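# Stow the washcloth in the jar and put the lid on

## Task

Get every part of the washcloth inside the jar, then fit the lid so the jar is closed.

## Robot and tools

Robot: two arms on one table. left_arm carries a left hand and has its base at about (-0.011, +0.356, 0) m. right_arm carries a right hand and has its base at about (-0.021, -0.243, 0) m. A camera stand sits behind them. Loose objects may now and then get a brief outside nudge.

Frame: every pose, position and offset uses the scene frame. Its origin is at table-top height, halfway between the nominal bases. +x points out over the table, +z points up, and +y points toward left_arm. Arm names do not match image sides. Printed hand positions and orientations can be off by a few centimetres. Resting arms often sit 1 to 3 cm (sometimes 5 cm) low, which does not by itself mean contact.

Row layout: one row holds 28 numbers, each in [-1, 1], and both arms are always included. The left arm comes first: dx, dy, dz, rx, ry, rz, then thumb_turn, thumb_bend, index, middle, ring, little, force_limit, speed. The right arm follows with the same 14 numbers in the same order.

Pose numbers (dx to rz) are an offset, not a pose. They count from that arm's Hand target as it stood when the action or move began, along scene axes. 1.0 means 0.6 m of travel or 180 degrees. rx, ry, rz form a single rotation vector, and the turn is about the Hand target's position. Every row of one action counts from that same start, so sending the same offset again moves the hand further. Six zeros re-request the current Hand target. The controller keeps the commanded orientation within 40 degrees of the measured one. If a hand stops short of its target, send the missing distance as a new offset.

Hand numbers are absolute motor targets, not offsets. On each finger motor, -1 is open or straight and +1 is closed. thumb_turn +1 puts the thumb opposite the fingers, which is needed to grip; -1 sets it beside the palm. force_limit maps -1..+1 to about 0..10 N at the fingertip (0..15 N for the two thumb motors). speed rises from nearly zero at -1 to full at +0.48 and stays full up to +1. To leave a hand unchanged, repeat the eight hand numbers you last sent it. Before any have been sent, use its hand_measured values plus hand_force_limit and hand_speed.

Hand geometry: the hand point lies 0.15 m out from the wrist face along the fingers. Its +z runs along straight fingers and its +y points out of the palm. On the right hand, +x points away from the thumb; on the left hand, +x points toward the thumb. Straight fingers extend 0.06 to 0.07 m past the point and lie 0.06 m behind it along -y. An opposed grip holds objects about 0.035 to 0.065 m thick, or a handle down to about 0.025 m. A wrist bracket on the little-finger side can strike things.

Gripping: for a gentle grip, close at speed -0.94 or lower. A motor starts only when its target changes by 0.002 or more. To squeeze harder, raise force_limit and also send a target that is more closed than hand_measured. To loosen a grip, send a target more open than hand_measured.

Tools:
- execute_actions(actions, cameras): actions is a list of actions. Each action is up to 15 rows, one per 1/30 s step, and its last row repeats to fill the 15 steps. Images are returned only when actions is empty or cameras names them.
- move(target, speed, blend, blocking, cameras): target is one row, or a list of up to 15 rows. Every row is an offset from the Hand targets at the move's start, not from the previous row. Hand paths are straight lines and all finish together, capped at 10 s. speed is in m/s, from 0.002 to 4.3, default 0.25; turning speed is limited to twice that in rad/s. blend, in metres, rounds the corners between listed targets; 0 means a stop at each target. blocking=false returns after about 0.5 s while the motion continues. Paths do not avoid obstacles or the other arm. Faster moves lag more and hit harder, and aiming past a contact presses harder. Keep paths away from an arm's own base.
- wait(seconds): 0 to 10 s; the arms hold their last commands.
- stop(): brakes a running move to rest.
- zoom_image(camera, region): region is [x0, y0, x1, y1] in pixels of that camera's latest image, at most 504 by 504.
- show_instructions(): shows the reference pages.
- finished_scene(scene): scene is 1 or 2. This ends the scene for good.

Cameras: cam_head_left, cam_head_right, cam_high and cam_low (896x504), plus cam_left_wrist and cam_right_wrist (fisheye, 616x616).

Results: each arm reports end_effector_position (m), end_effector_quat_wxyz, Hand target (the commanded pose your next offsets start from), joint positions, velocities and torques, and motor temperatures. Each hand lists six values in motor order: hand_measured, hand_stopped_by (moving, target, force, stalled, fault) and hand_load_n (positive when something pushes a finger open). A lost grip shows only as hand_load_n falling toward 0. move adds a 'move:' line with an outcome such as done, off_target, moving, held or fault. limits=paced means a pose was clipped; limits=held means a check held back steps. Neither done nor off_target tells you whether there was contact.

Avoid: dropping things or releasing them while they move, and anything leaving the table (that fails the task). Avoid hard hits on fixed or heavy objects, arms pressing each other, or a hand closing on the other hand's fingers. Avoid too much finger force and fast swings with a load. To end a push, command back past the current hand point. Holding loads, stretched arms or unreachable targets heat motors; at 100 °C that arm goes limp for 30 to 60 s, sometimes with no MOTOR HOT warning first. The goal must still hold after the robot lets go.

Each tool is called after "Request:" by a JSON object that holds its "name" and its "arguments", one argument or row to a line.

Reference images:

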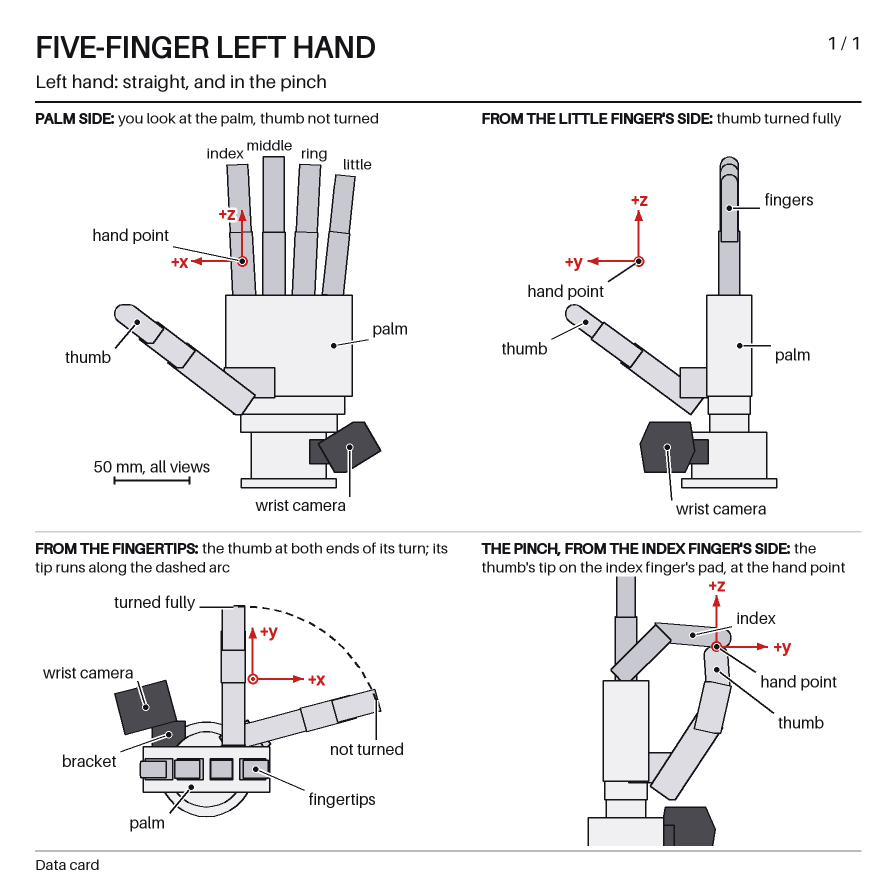

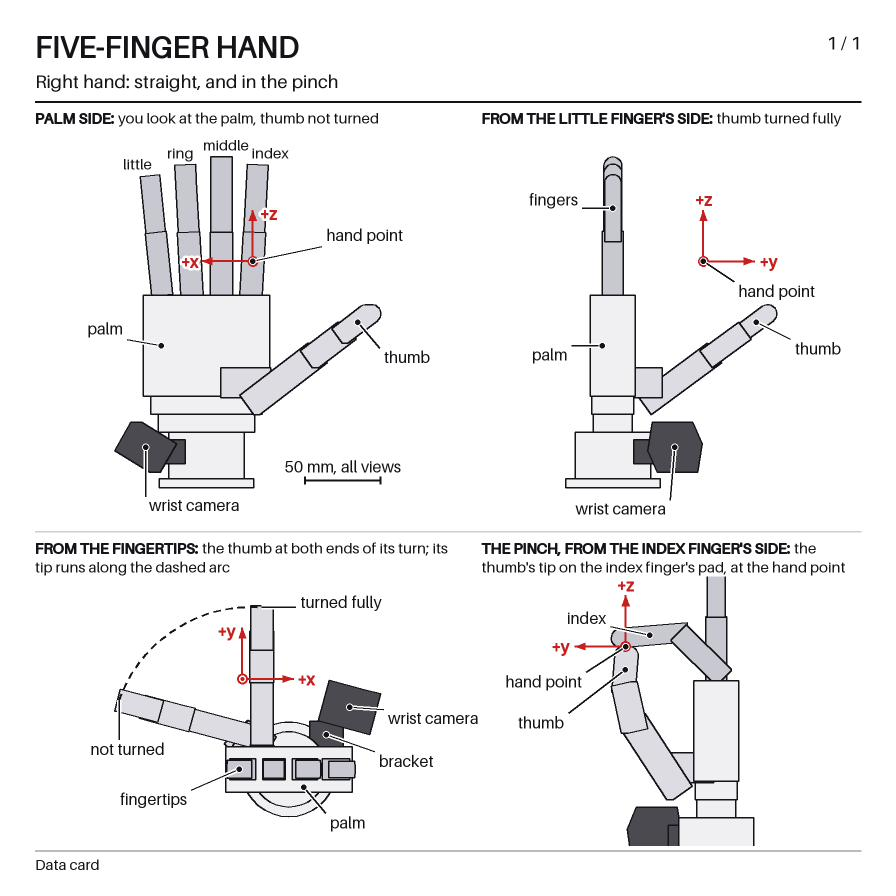

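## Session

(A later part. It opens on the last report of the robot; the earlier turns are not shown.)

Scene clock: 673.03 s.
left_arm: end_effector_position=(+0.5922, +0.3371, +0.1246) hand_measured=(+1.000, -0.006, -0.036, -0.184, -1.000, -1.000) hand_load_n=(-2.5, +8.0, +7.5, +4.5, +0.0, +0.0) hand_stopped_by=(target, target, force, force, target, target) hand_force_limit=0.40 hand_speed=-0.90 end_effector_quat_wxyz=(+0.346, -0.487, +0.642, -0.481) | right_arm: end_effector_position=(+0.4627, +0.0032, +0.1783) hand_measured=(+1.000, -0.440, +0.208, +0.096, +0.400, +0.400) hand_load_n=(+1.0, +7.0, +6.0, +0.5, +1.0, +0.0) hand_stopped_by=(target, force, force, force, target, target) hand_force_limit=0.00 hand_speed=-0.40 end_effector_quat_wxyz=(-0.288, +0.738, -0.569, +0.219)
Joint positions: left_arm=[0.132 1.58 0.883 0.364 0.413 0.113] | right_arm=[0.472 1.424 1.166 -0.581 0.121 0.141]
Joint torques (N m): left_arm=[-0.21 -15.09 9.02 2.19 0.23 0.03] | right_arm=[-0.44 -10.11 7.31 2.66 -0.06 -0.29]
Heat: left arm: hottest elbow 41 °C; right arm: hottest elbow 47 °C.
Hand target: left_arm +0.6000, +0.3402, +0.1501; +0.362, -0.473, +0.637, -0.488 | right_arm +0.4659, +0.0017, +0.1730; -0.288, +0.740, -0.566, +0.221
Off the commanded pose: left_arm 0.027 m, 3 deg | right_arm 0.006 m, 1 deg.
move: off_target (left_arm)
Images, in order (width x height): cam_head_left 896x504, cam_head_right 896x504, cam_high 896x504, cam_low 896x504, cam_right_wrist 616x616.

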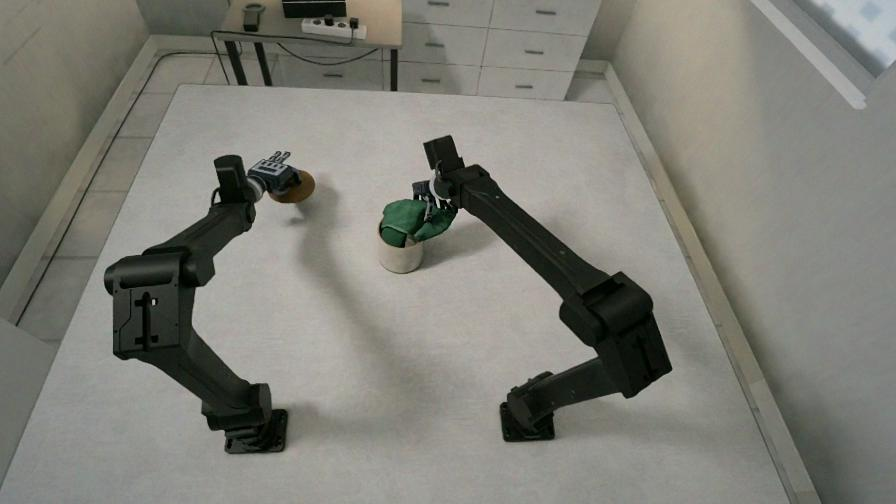

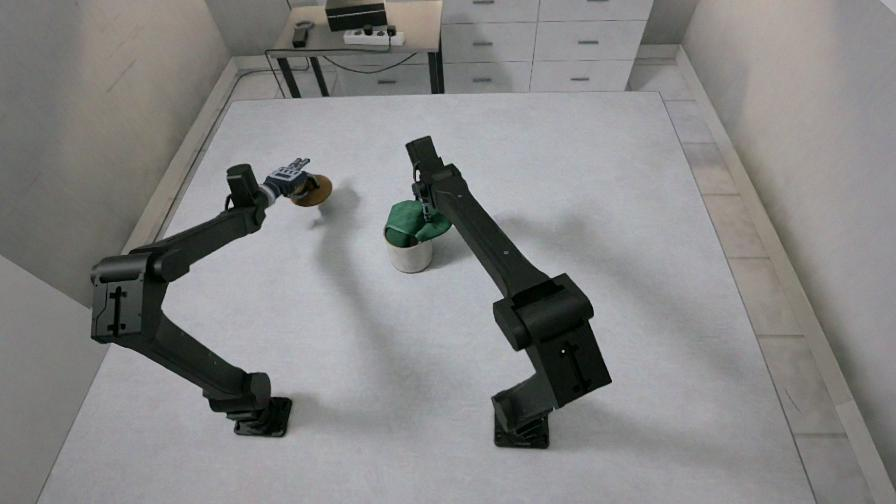

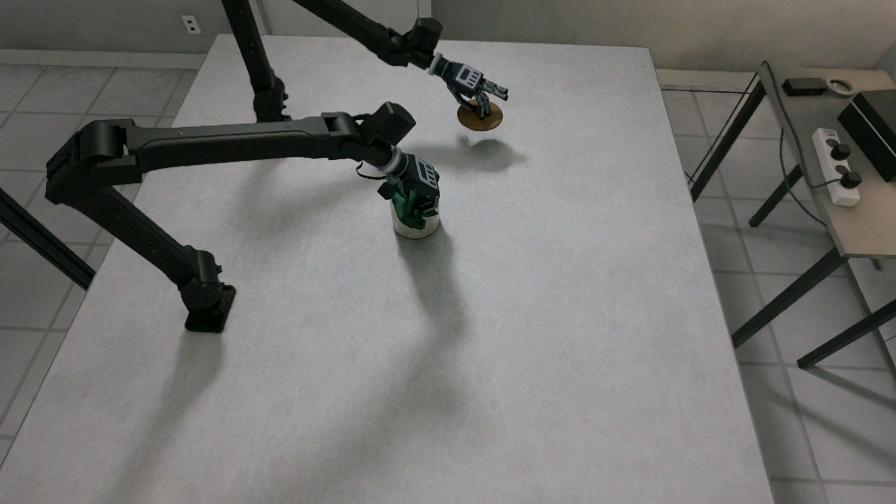

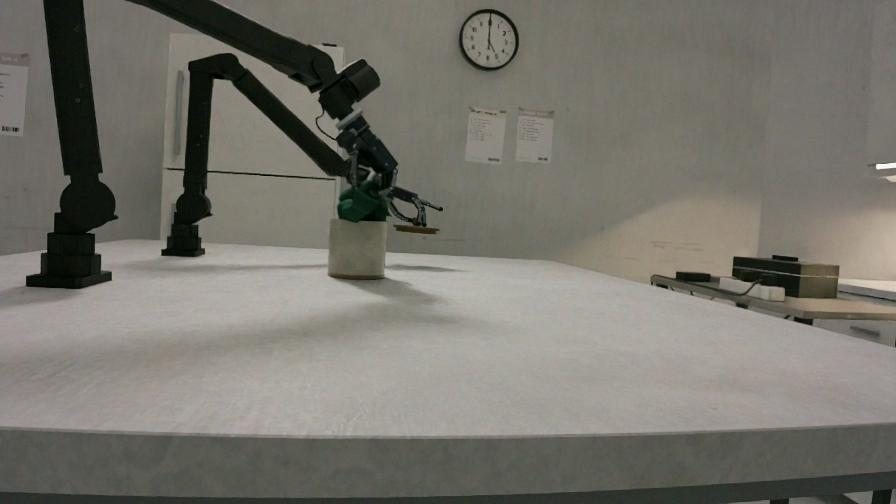

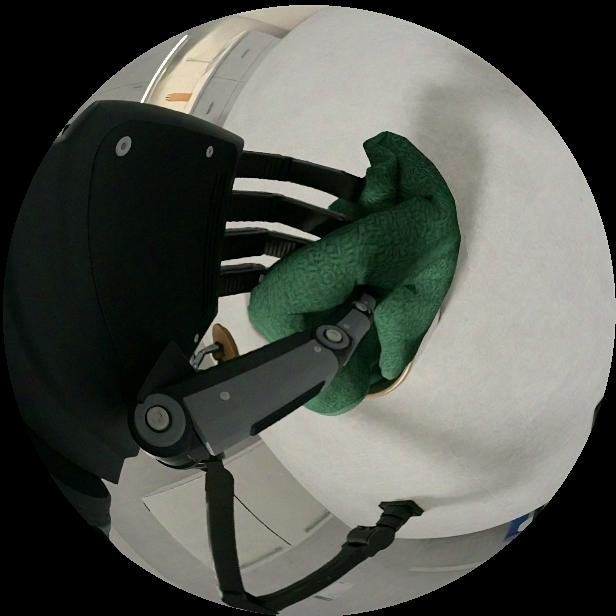

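Request:
{"name": "move", "arguments": {
  "target": [
    [0,0,0,0,0,0, 1,0.0,0.2,0.2,-1,-1,0.4,-0.9, 0,0.03,-0.02,0,0,0, 1,0.2,0.4,0.4,0.4,0.4,0,-0.4],
    [0,0,0,0,0,0, 1,0.0,0.2,0.2,-1,-1,0.4,-0.9, -0.01,0.08,-0.045,0,0,0, 1,0.2,0.4,0.4,0.4,0.4,0,-0.4]
  ],
  "speed": 0.1,
  "blend": 0.02,
  "cameras": ["cam_head_left", "cam_high", "cam_low", "cam_right_wrist"]
}}

Request:
{"name": "zoom_image", "arguments": {
  "camera": "cam_high",
  "region": [340, 80, 480, 250]
}}

Request:
{"name": "zoom_image", "arguments": {
  "camera": "cam_low",
  "region": [280, 60, 420, 290]
}}

Request:
{"name": "zoom_image", "arguments": {
  "camera": "cam_head_left",
  "region": [330, 120, 480, 290]
}}

Scene clock: 685.03 s.
left_arm: end_effector_position=(+0.5922, +0.3371, +0.1246) hand_measured=(+1.000, -0.006, -0.036, -0.184, -1.000, -1.000) hand_load_n=(-2.0, +8.0, +7.0, +4.5, +0.0, +0.0) hand_stopped_by=(target, target, force, force, target, target) hand_force_limit=0.40 hand_speed=-0.90 end_effector_quat_wxyz=(+0.346, -0.487, +0.642, -0.481) | right_arm: end_effector_position=(+0.4582, +0.0442, +0.1534) hand_measured=(+1.000, -0.440, +0.208, +0.096, +0.400, +0.400) hand_load_n=(+0.5, +6.5, +5.5, +0.0, +1.0, +0.0) hand_stopped_by=(target, force, force, force, target, target) hand_force_limit=0.00 hand_speed=-0.40 end_effector_quat_wxyz=(-0.286, +0.743, -0.562, +0.224)
Joint positions: left_arm=[0.132 1.58 0.883 0.364 0.413 0.113] | right_arm=[0.559 1.483 1.161 -0.524 0.182 0.185]
Joint torques (N m): left_arm=[0.62 -13.98 9.14 2.07 0.23 0.03] | right_arm=[0.5 -10.11 7.43 2.67 0.15 -0.05]
Heat: left arm: hottest elbow 42 °C; right arm: hottest elbow 46 °C.
Hand target: left_arm +0.6000, +0.3402, +0.1501; +0.362, -0.473, +0.637, -0.488 | right_arm +0.4600, +0.0497, +0.1460; -0.288, +0.740, -0.566, +0.221
Off the commanded pose: left_arm 0.027 m, 3 deg | right_arm 0.009 m, 1 deg.
move: off_target (left_arm); blend cut to 0.0108 m at target 1
Images, in order (width x height): cam_head_left 896x504, cam_high 896x504, cam_low 896x504, cam_right_wrist 616x616.

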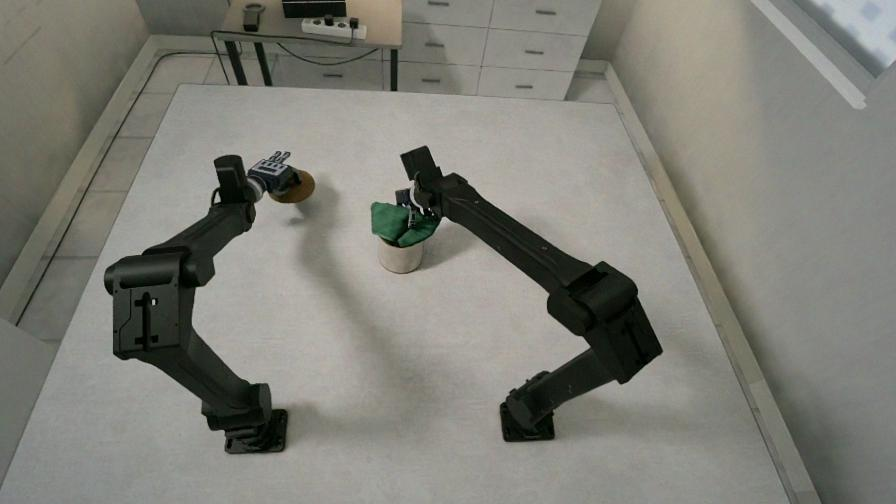

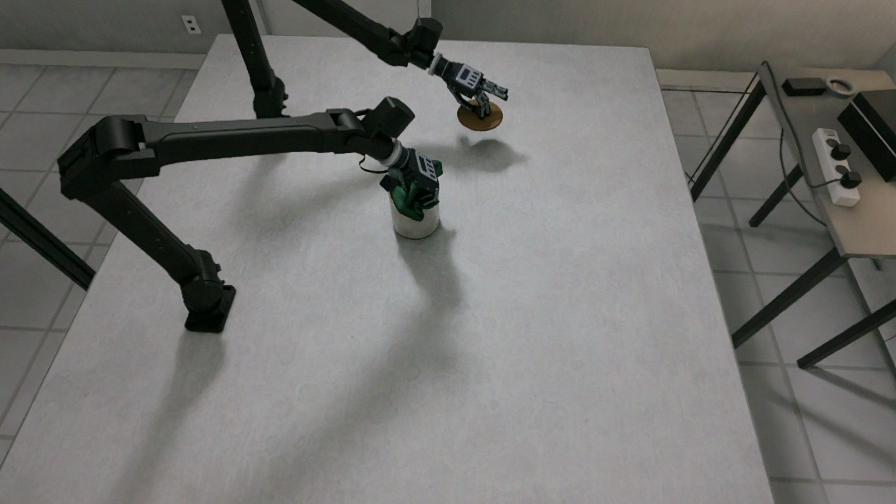

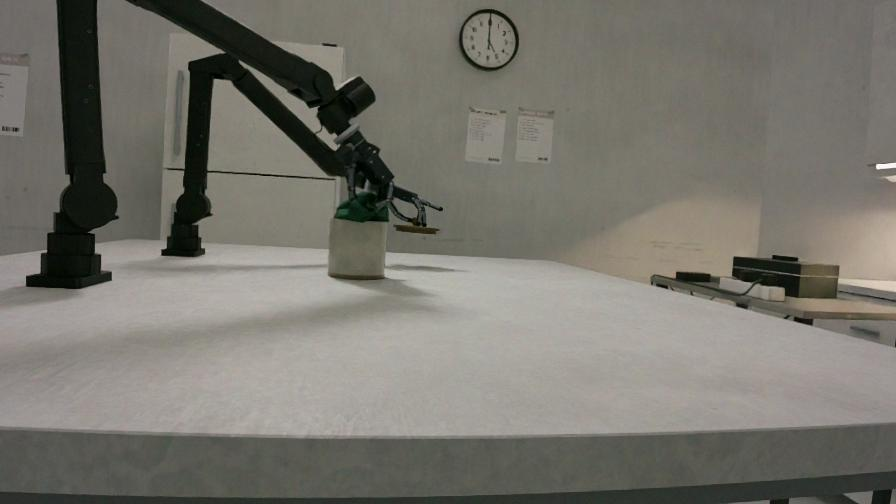

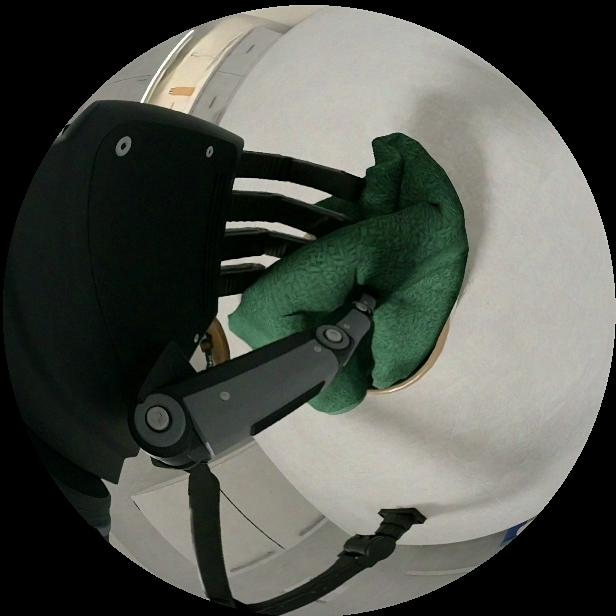

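Scaled by 2.965 from the camera's 896x504 image, which has a finer 1280x720 frame.

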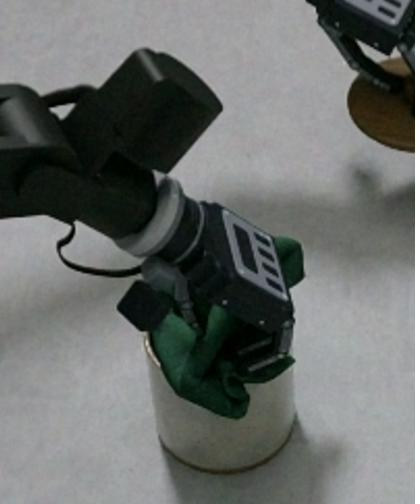

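Scaled by 2.191 from the camera's 896x504 image, which has a finer 1280x720 frame.

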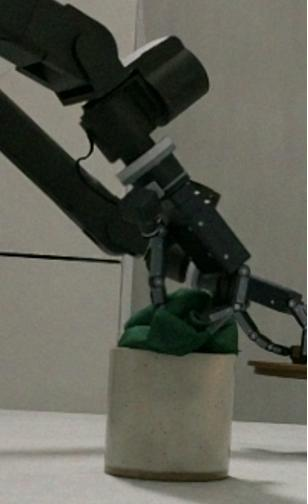

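Scaled by 2.965 from the camera's 896x504 image, which has a finer 1280x720 frame.

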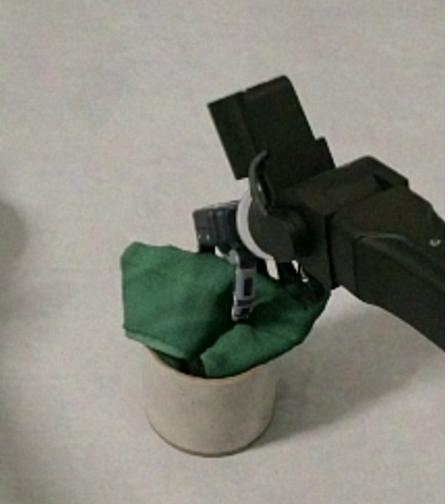

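Request:
{"name": "move", "arguments": {
  "target": [
    [0,0,0,0,0,0, 1,0.0,0.2,0.2,-1,-1,0.4,-0.9, -0.01,0.0,-0.035,0,0,0, 1,0.2,0.4,0.4,0.4,0.4,0,-0.4],
    [0,0,0,0,0,0, 1,0.0,0.2,0.2,-1,-1,0.4,-0.9, -0.01,0.0,-0.035,0,0,0, 1,-1,-0.5,-0.5,-0.5,-0.5,0,-0.4],
    [0,0,0,0,0,0, 1,0.0,0.2,0.2,-1,-1,0.4,-0.9, -0.01,0.0,0.25,0,0,0, 1,-1,-0.5,-0.5,-0.5,-0.5,0,-0.4]
  ],
  "speed": 0.12,
  "cameras": ["all"]
}}

Request:
{"name": "zoom_image", "arguments": {
  "camera": "cam_high",
  "region": [340, 80, 480, 250]
}}

Request:
{"name": "zoom_image", "arguments": {
  "camera": "cam_head_left",
  "region": [330, 120, 480, 290]
}}

Scene clock: 704.30 s.
left_arm: end_effector_position=(+0.5922, +0.3371, +0.1246) hand_measured=(+1.000, -0.006, -0.036, -0.184, -1.000, -1.000) hand_load_n=(-2.5, +8.0, +7.5, +4.5, +0.0, +0.0) hand_stopped_by=(target, target, force, force, target, target) hand_force_limit=0.40 hand_speed=-0.90 end_effector_quat_wxyz=(+0.346, -0.487, +0.642, -0.481) | right_arm: end_effector_position=(+0.4396, +0.0471, +0.2588) hand_measured=(+1.000, -1.000, -0.500, -0.500, -0.500, -0.500) hand_load_n=(+0.0, +0.0, +0.0, +0.0, +0.0, +0.0) hand_stopped_by=(target, target, target, target, target, target) hand_force_limit=0.00 hand_speed=-0.40 end_effector_quat_wxyz=(-0.261, +0.756, -0.564, +0.209)
Joint positions: left_arm=[0.132 1.58 0.883 0.364 0.413 0.113] | right_arm=[0.582 1.435 1.414 -0.891 0.186 0.2]
Joint torques (N m): left_arm=[0.79 -14.27 9.01 2.21 0.28 0.15] | right_arm=[-0.85 -12.22 12.63 1.47 0.16 -0.13]
Motor temperatures (°C): left_arm=[30 35 42 30 29 24] | right_arm=[27 33 45 28 27 24]
Heat: left arm: hottest elbow 42 °C; right arm: hottest elbow 45 °C.
Hand target: left_arm +0.6000, +0.3402, +0.1501; +0.362, -0.473, +0.637, -0.488 | right_arm +0.4539, +0.0498, +0.2961; -0.288, +0.740, -0.565, +0.221
Off the commanded pose: left_arm 0.027 m, 3 deg | right_arm 0.040 m, 4 deg.
move: off_target (left_arm, right_arm); target 2's new numbers were sent with right_arm's hand 0.018 m and 1 deg from that target

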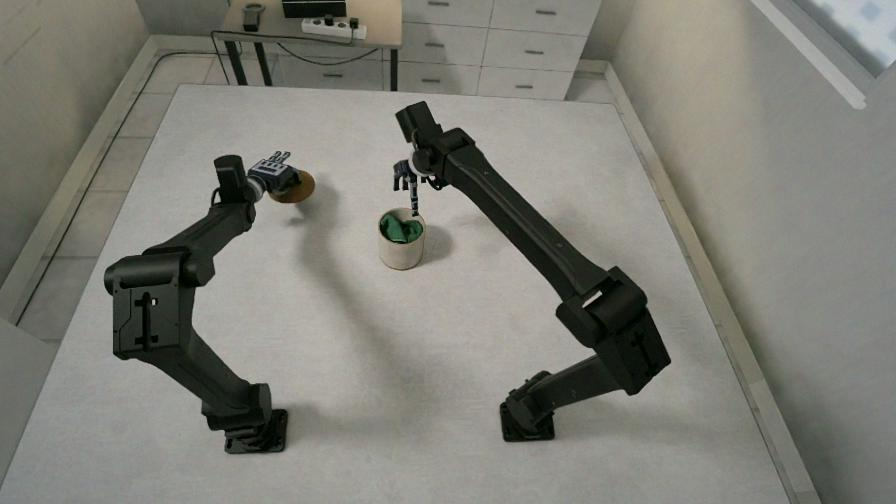

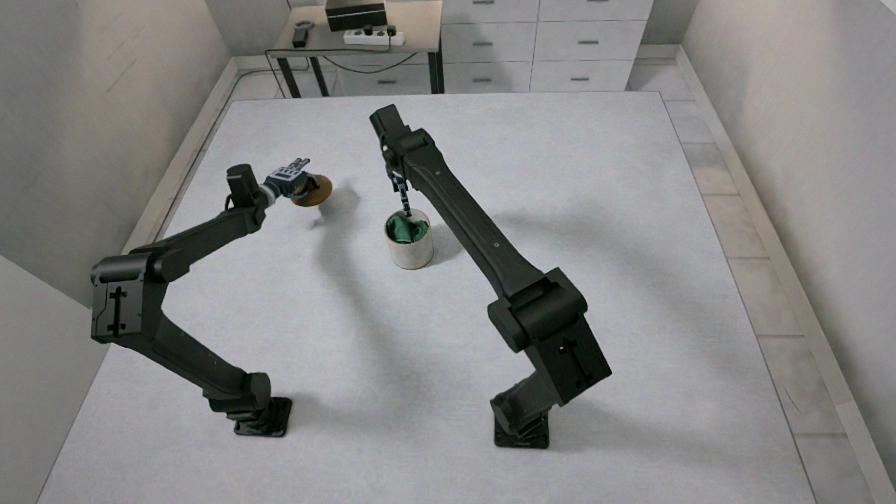

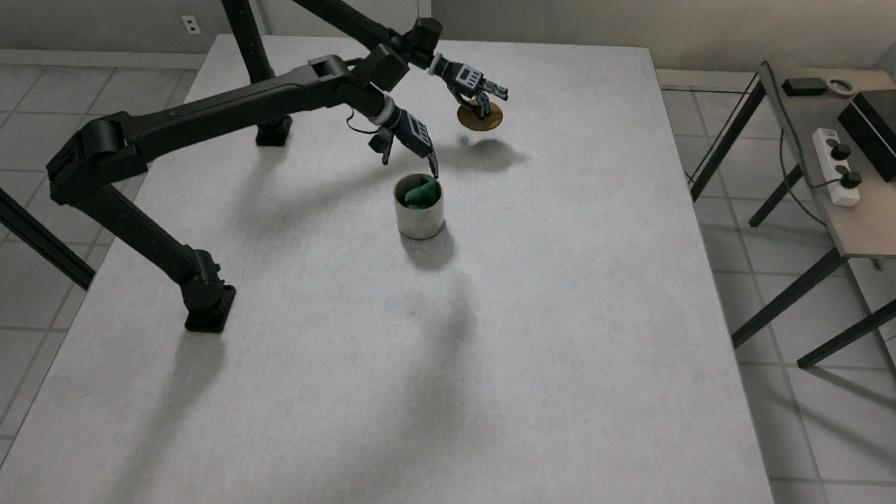

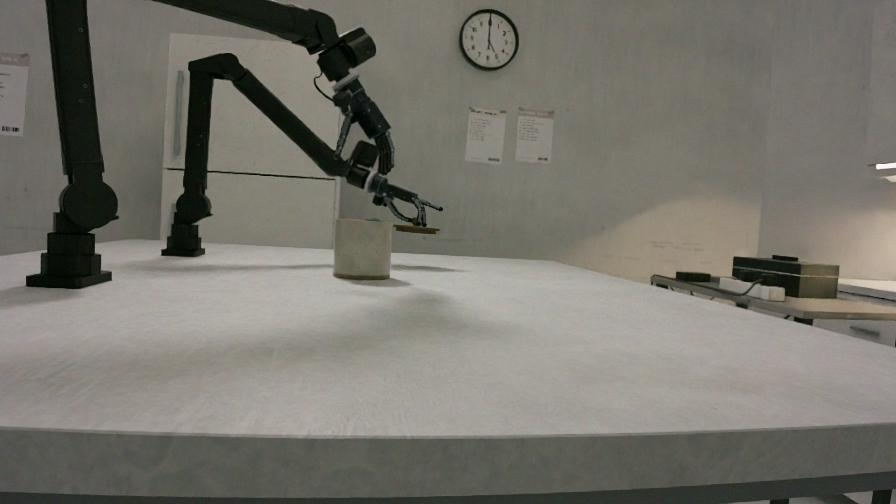

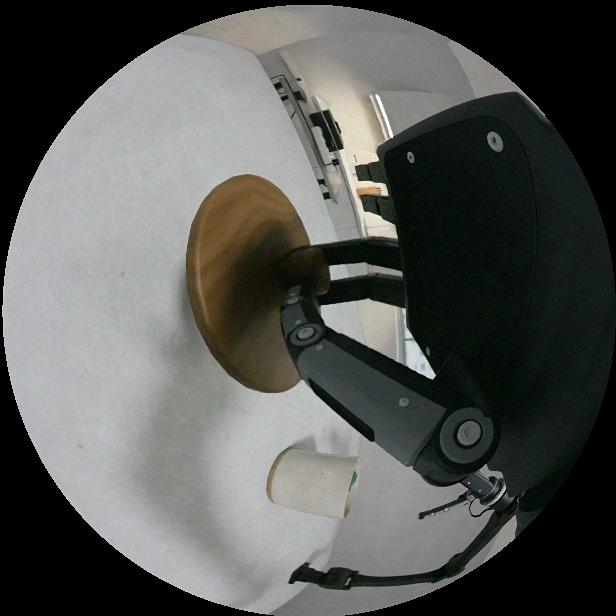

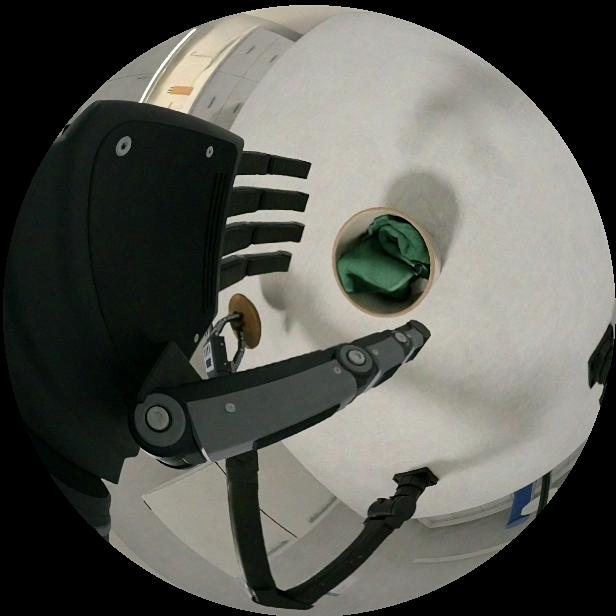

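Scaled by 2.965 from the camera's 896x504 image, which has a finer 1280x720 frame.

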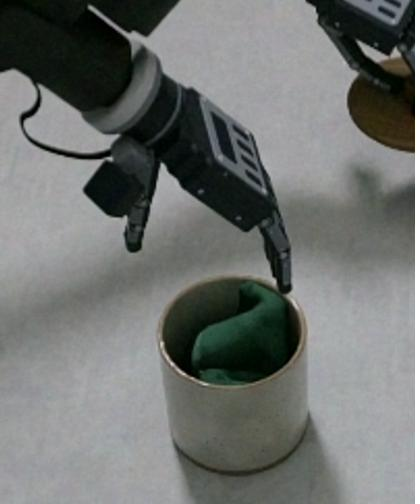

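Scaled by 2.965 from the camera's 896x504 image, which has a finer 1280x720 frame.

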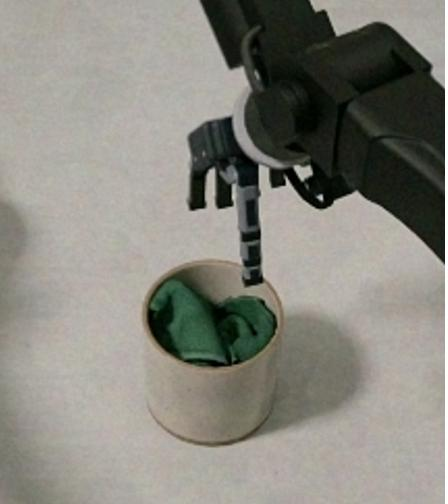

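Request:
{"name": "zoom_image", "arguments": {
  "camera": "cam_low",
  "region": [310, 190, 430, 290]
}}

Request:
{"name": "zoom_image", "arguments": {
  "camera": "cam_left_wrist",
  "region": [230, 420, 400, 540]
}}

Request:
{"name": "zoom_image", "arguments": {
  "camera": "cam_right_wrist",
  "region": [300, 170, 470, 340]
}}

Scaled by 4.200 from the camera's 896x504 image, which has a finer 1280x720 frame.

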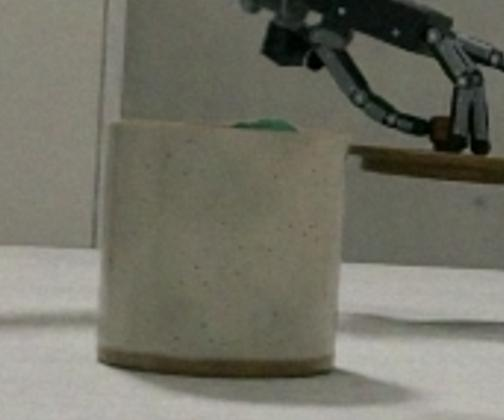

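Scaled by 2.965 from the camera's 616x616 image, which has a finer 880x880 frame.

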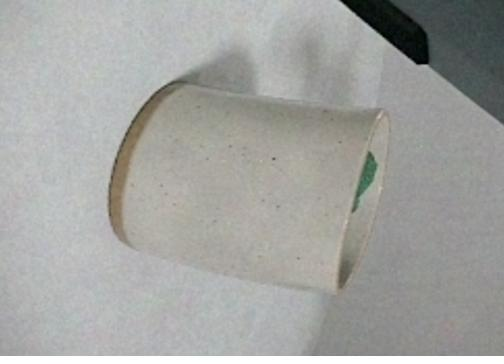

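Scaled by 2.965 from the camera's 616x616 image, which has a finer 880x880 frame.

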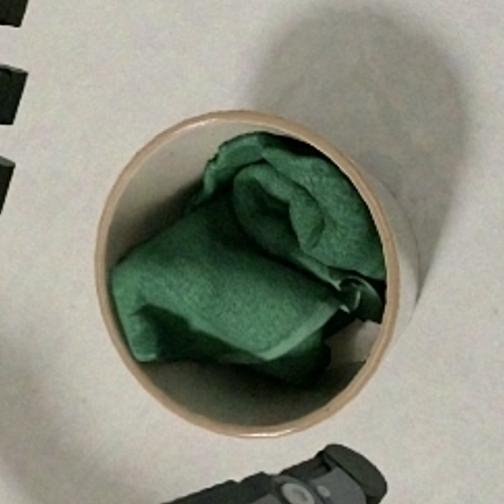

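Request:
{"name": "move", "arguments": {
  "target": [0,0,0,0,0,0, 1,0.0,0.2,0.2,-1,-1,0.4,-0.9, -0.067,0.037,-0.02,-0.06,0.222,0, 1,-1,-1,-1,1,1,0,-0.2],
  "speed": 0.2,
  "cameras": ["cam_head_left", "cam_high", "cam_low", "cam_right_wrist"]
}}

Request:
{"name": "zoom_image", "arguments": {
  "camera": "cam_high",
  "region": [340, 80, 480, 250]
}}

Request:
{"name": "zoom_image", "arguments": {
  "camera": "cam_head_left",
  "region": [330, 120, 480, 290]
}}

Scene clock: 754.20 s.
left_arm: end_effector_position=(+0.5922, +0.3371, +0.1246) hand_measured=(+1.000, -0.006, -0.036, -0.184, -1.000, -1.000) hand_load_n=(-2.5, +8.0, +7.0, +4.5, +0.0, +0.0) hand_stopped_by=(target, target, force, force, target, target) hand_force_limit=0.40 hand_speed=-0.90 end_effector_quat_wxyz=(+0.346, -0.487, +0.642, -0.481) | right_arm: end_effector_position=(+0.4004, +0.0682, +0.2710) hand_measured=(+1.000, -1.000, -1.000, -1.000, +1.000, +1.000) hand_load_n=(+0.0, +0.0, +0.0, +0.0, +0.0, +0.0) hand_stopped_by=(target, target, target, target, target, target) hand_force_limit=0.00 hand_speed=-0.20 end_effector_quat_wxyz=(-0.017, +0.801, -0.598, +0.008)
Joint positions: left_arm=[0.132 1.58 0.883 0.364 0.413 0.113] | right_arm=[0.58 1.833 1.998 -1.697 0.003 0.264]
Joint torques (N m): left_arm=[0.32 -15.33 8.94 1.87 0.21 0.07] | right_arm=[-0.85 -14.51 11.28 0.31 -0.12 -0.06]
Motor temperatures (°C): left_arm=[30 35 42 30 29 24] | right_arm=[27 34 54 28 27 24]
Heat: left arm: hottest elbow 42 °C; right arm: hottest elbow 54 °C.
Hand target: left_arm +0.6000, +0.3402, +0.1501; +0.362, -0.473, +0.637, -0.488 | right_arm +0.4137, +0.0720, +0.2840; -0.008, +0.795, -0.607, +0.006
Off the commanded pose: left_arm 0.027 m, 3 deg | right_arm 0.019 m, 2 deg.
joint sent to its limit (right arm) — joint 4 (wrist pitch), lower limit. The joint targets are off in orientation, not in position.
move: off_target (left_arm, right_arm)
Images, in order (width x height): cam_head_left 896x504, cam_high 896x504, cam_low 896x504, cam_right_wrist 616x616.

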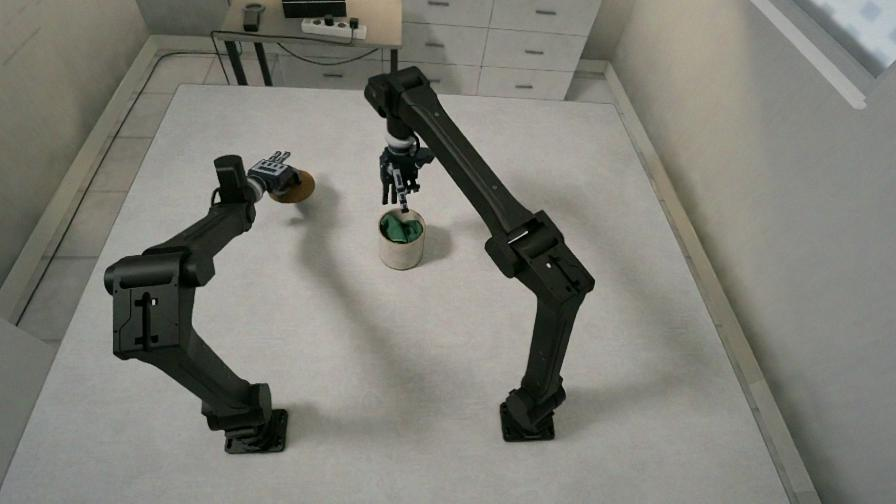

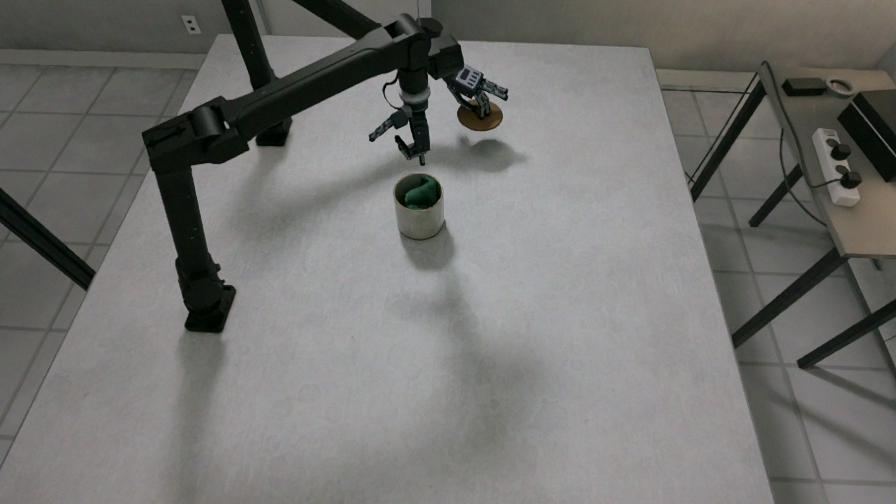

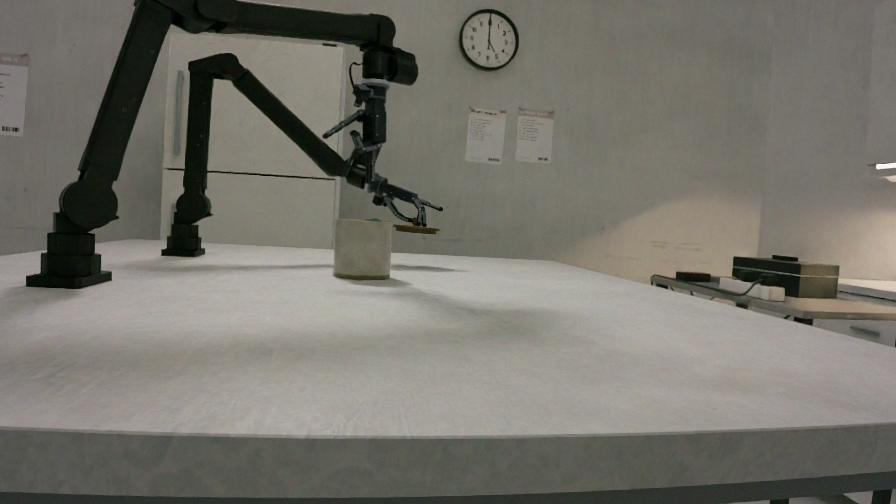

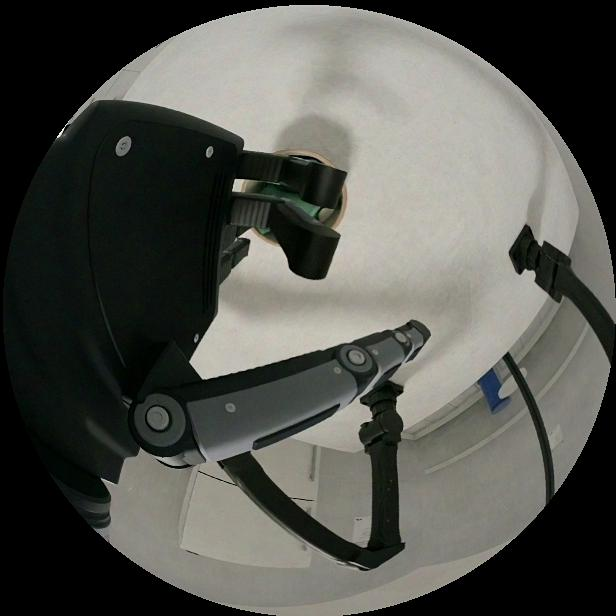

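Scaled by 2.965 from the camera's 896x504 image, which has a finer 1280x720 frame.

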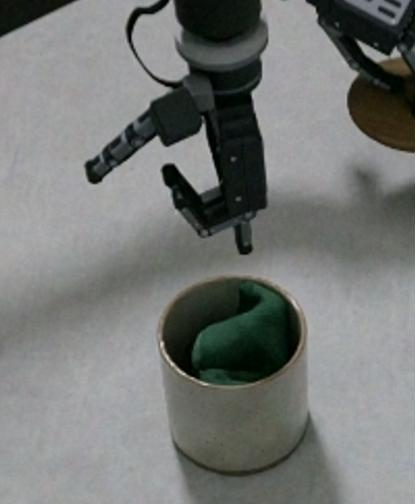

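Scaled by 2.965 from the camera's 896x504 image, which has a finer 1280x720 frame.

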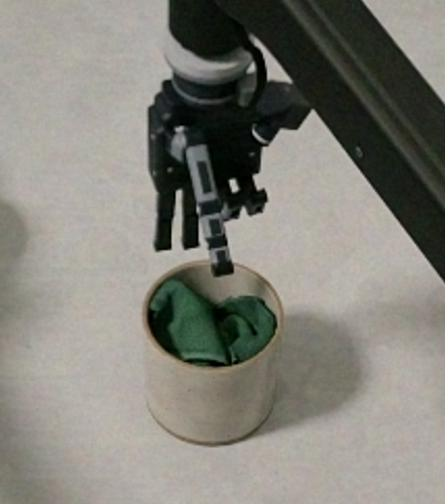

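Request:
{"name": "move", "arguments": {
  "target": [0,0,0,0,0,0, 1,0.0,0.2,0.2,-1,-1,0.4,-0.9, -0.0195,0.003,-0.13,0,0,0, 1,-1,-1,-1,1,1,0,-0.2],
  "speed": 0.15,
  "cameras": ["cam_head_left", "cam_high", "cam_low"]
}}

Request:
{"name": "zoom_image", "arguments": {
  "camera": "cam_high",
  "region": [340, 80, 480, 250]
}}

Request:
{"name": "zoom_image", "arguments": {
  "camera": "cam_head_left",
  "region": [330, 120, 480, 290]
}}

Scene clock: 771.97 s.
left_arm: end_effector_position=(+0.5922, +0.3371, +0.1246) hand_measured=(+1.000, -0.006, -0.036, -0.184, -1.000, -1.000) hand_load_n=(-2.5, +8.0, +7.0, +4.5, +0.0, +0.0) hand_stopped_by=(target, target, force, force, target, target) hand_force_limit=0.40 hand_speed=-0.90 end_effector_quat_wxyz=(+0.346, -0.487, +0.642, -0.481) | right_arm: end_effector_position=(+0.4024, +0.0697, +0.2137) hand_measured=(+1.000, -1.000, -1.000, -1.000, +1.000, +1.000) hand_load_n=(+0.0, +0.0, +0.0, +0.5, +0.5, +0.5) hand_stopped_by=(target, target, target, target, target, target) hand_force_limit=0.00 hand_speed=-0.20 end_effector_quat_wxyz=(-0.011, +0.797, -0.603, +0.007)
Joint positions: left_arm=[0.132 1.58 0.883 0.364 0.413 0.113] | right_arm=[0.58 1.833 1.846 -1.557 0.004 0.276]
Joint torques (N m): left_arm=[0.91 -14.27 8.98 1.91 0.25 0.08] | right_arm=[0.5 -15.15 6.52 1.11 0.02 -0.05]
Heat: left arm: hottest elbow 42 °C; right arm: hottest elbow 52 °C.
Hand target: left_arm +0.6000, +0.3402, +0.1501; +0.362, -0.473, +0.637, -0.488 | right_arm +0.4021, +0.0738, +0.2061; -0.008, +0.795, -0.607, +0.007
Off the commanded pose: left_arm 0.027 m, 3 deg | right_arm 0.009 m, 1 deg.
move: off_target (left_arm)
Images, in order (width x height): cam_head_left 896x504, cam_high 896x504, cam_low 896x504.

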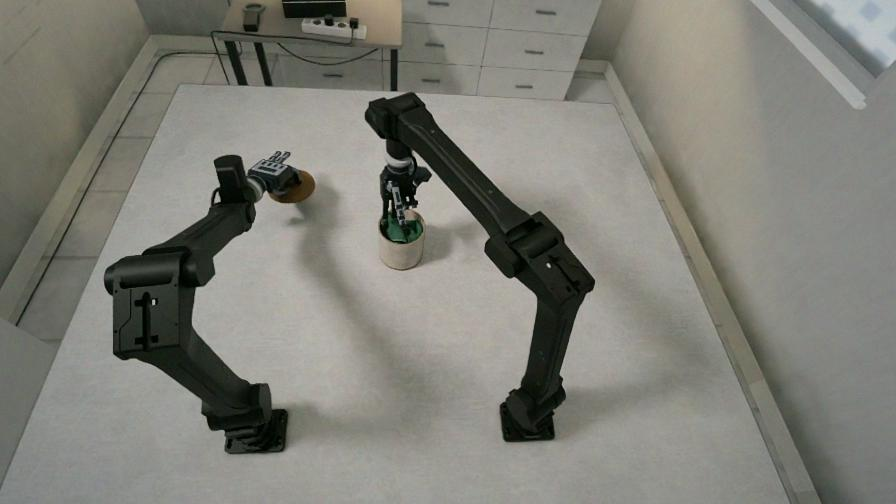

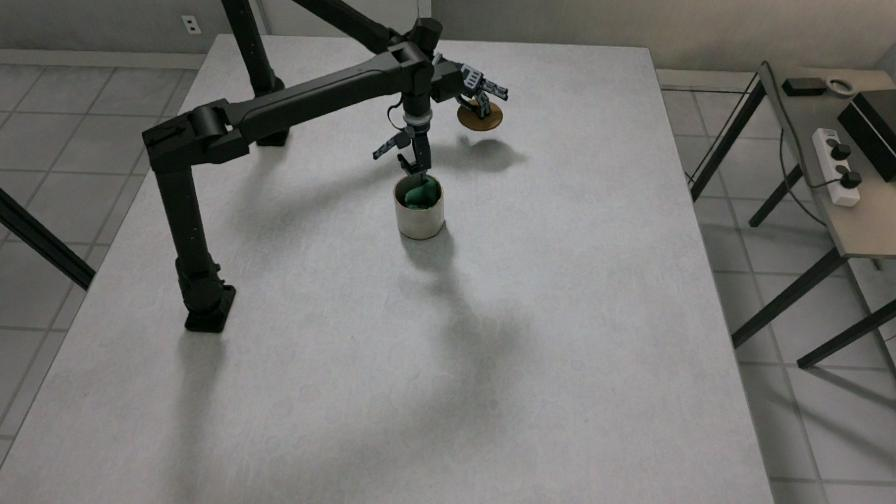

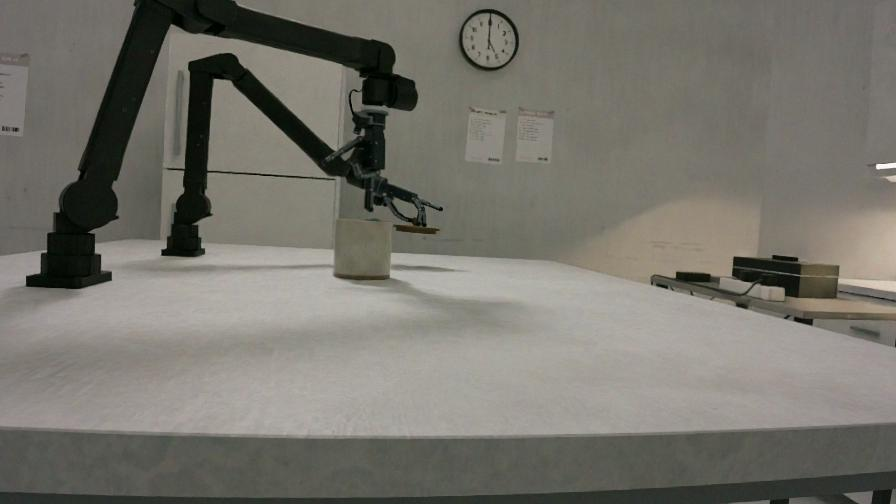

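Scaled by 2.965 from the camera's 896x504 image, which has a finer 1280x720 frame.

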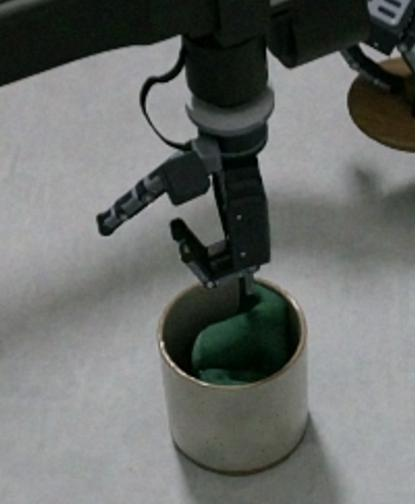

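Scaled by 2.965 from the camera's 896x504 image, which has a finer 1280x720 frame.

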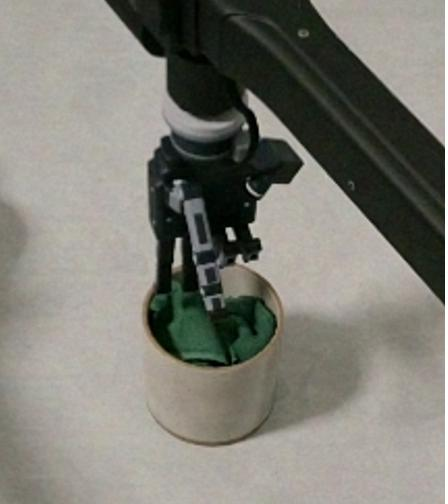

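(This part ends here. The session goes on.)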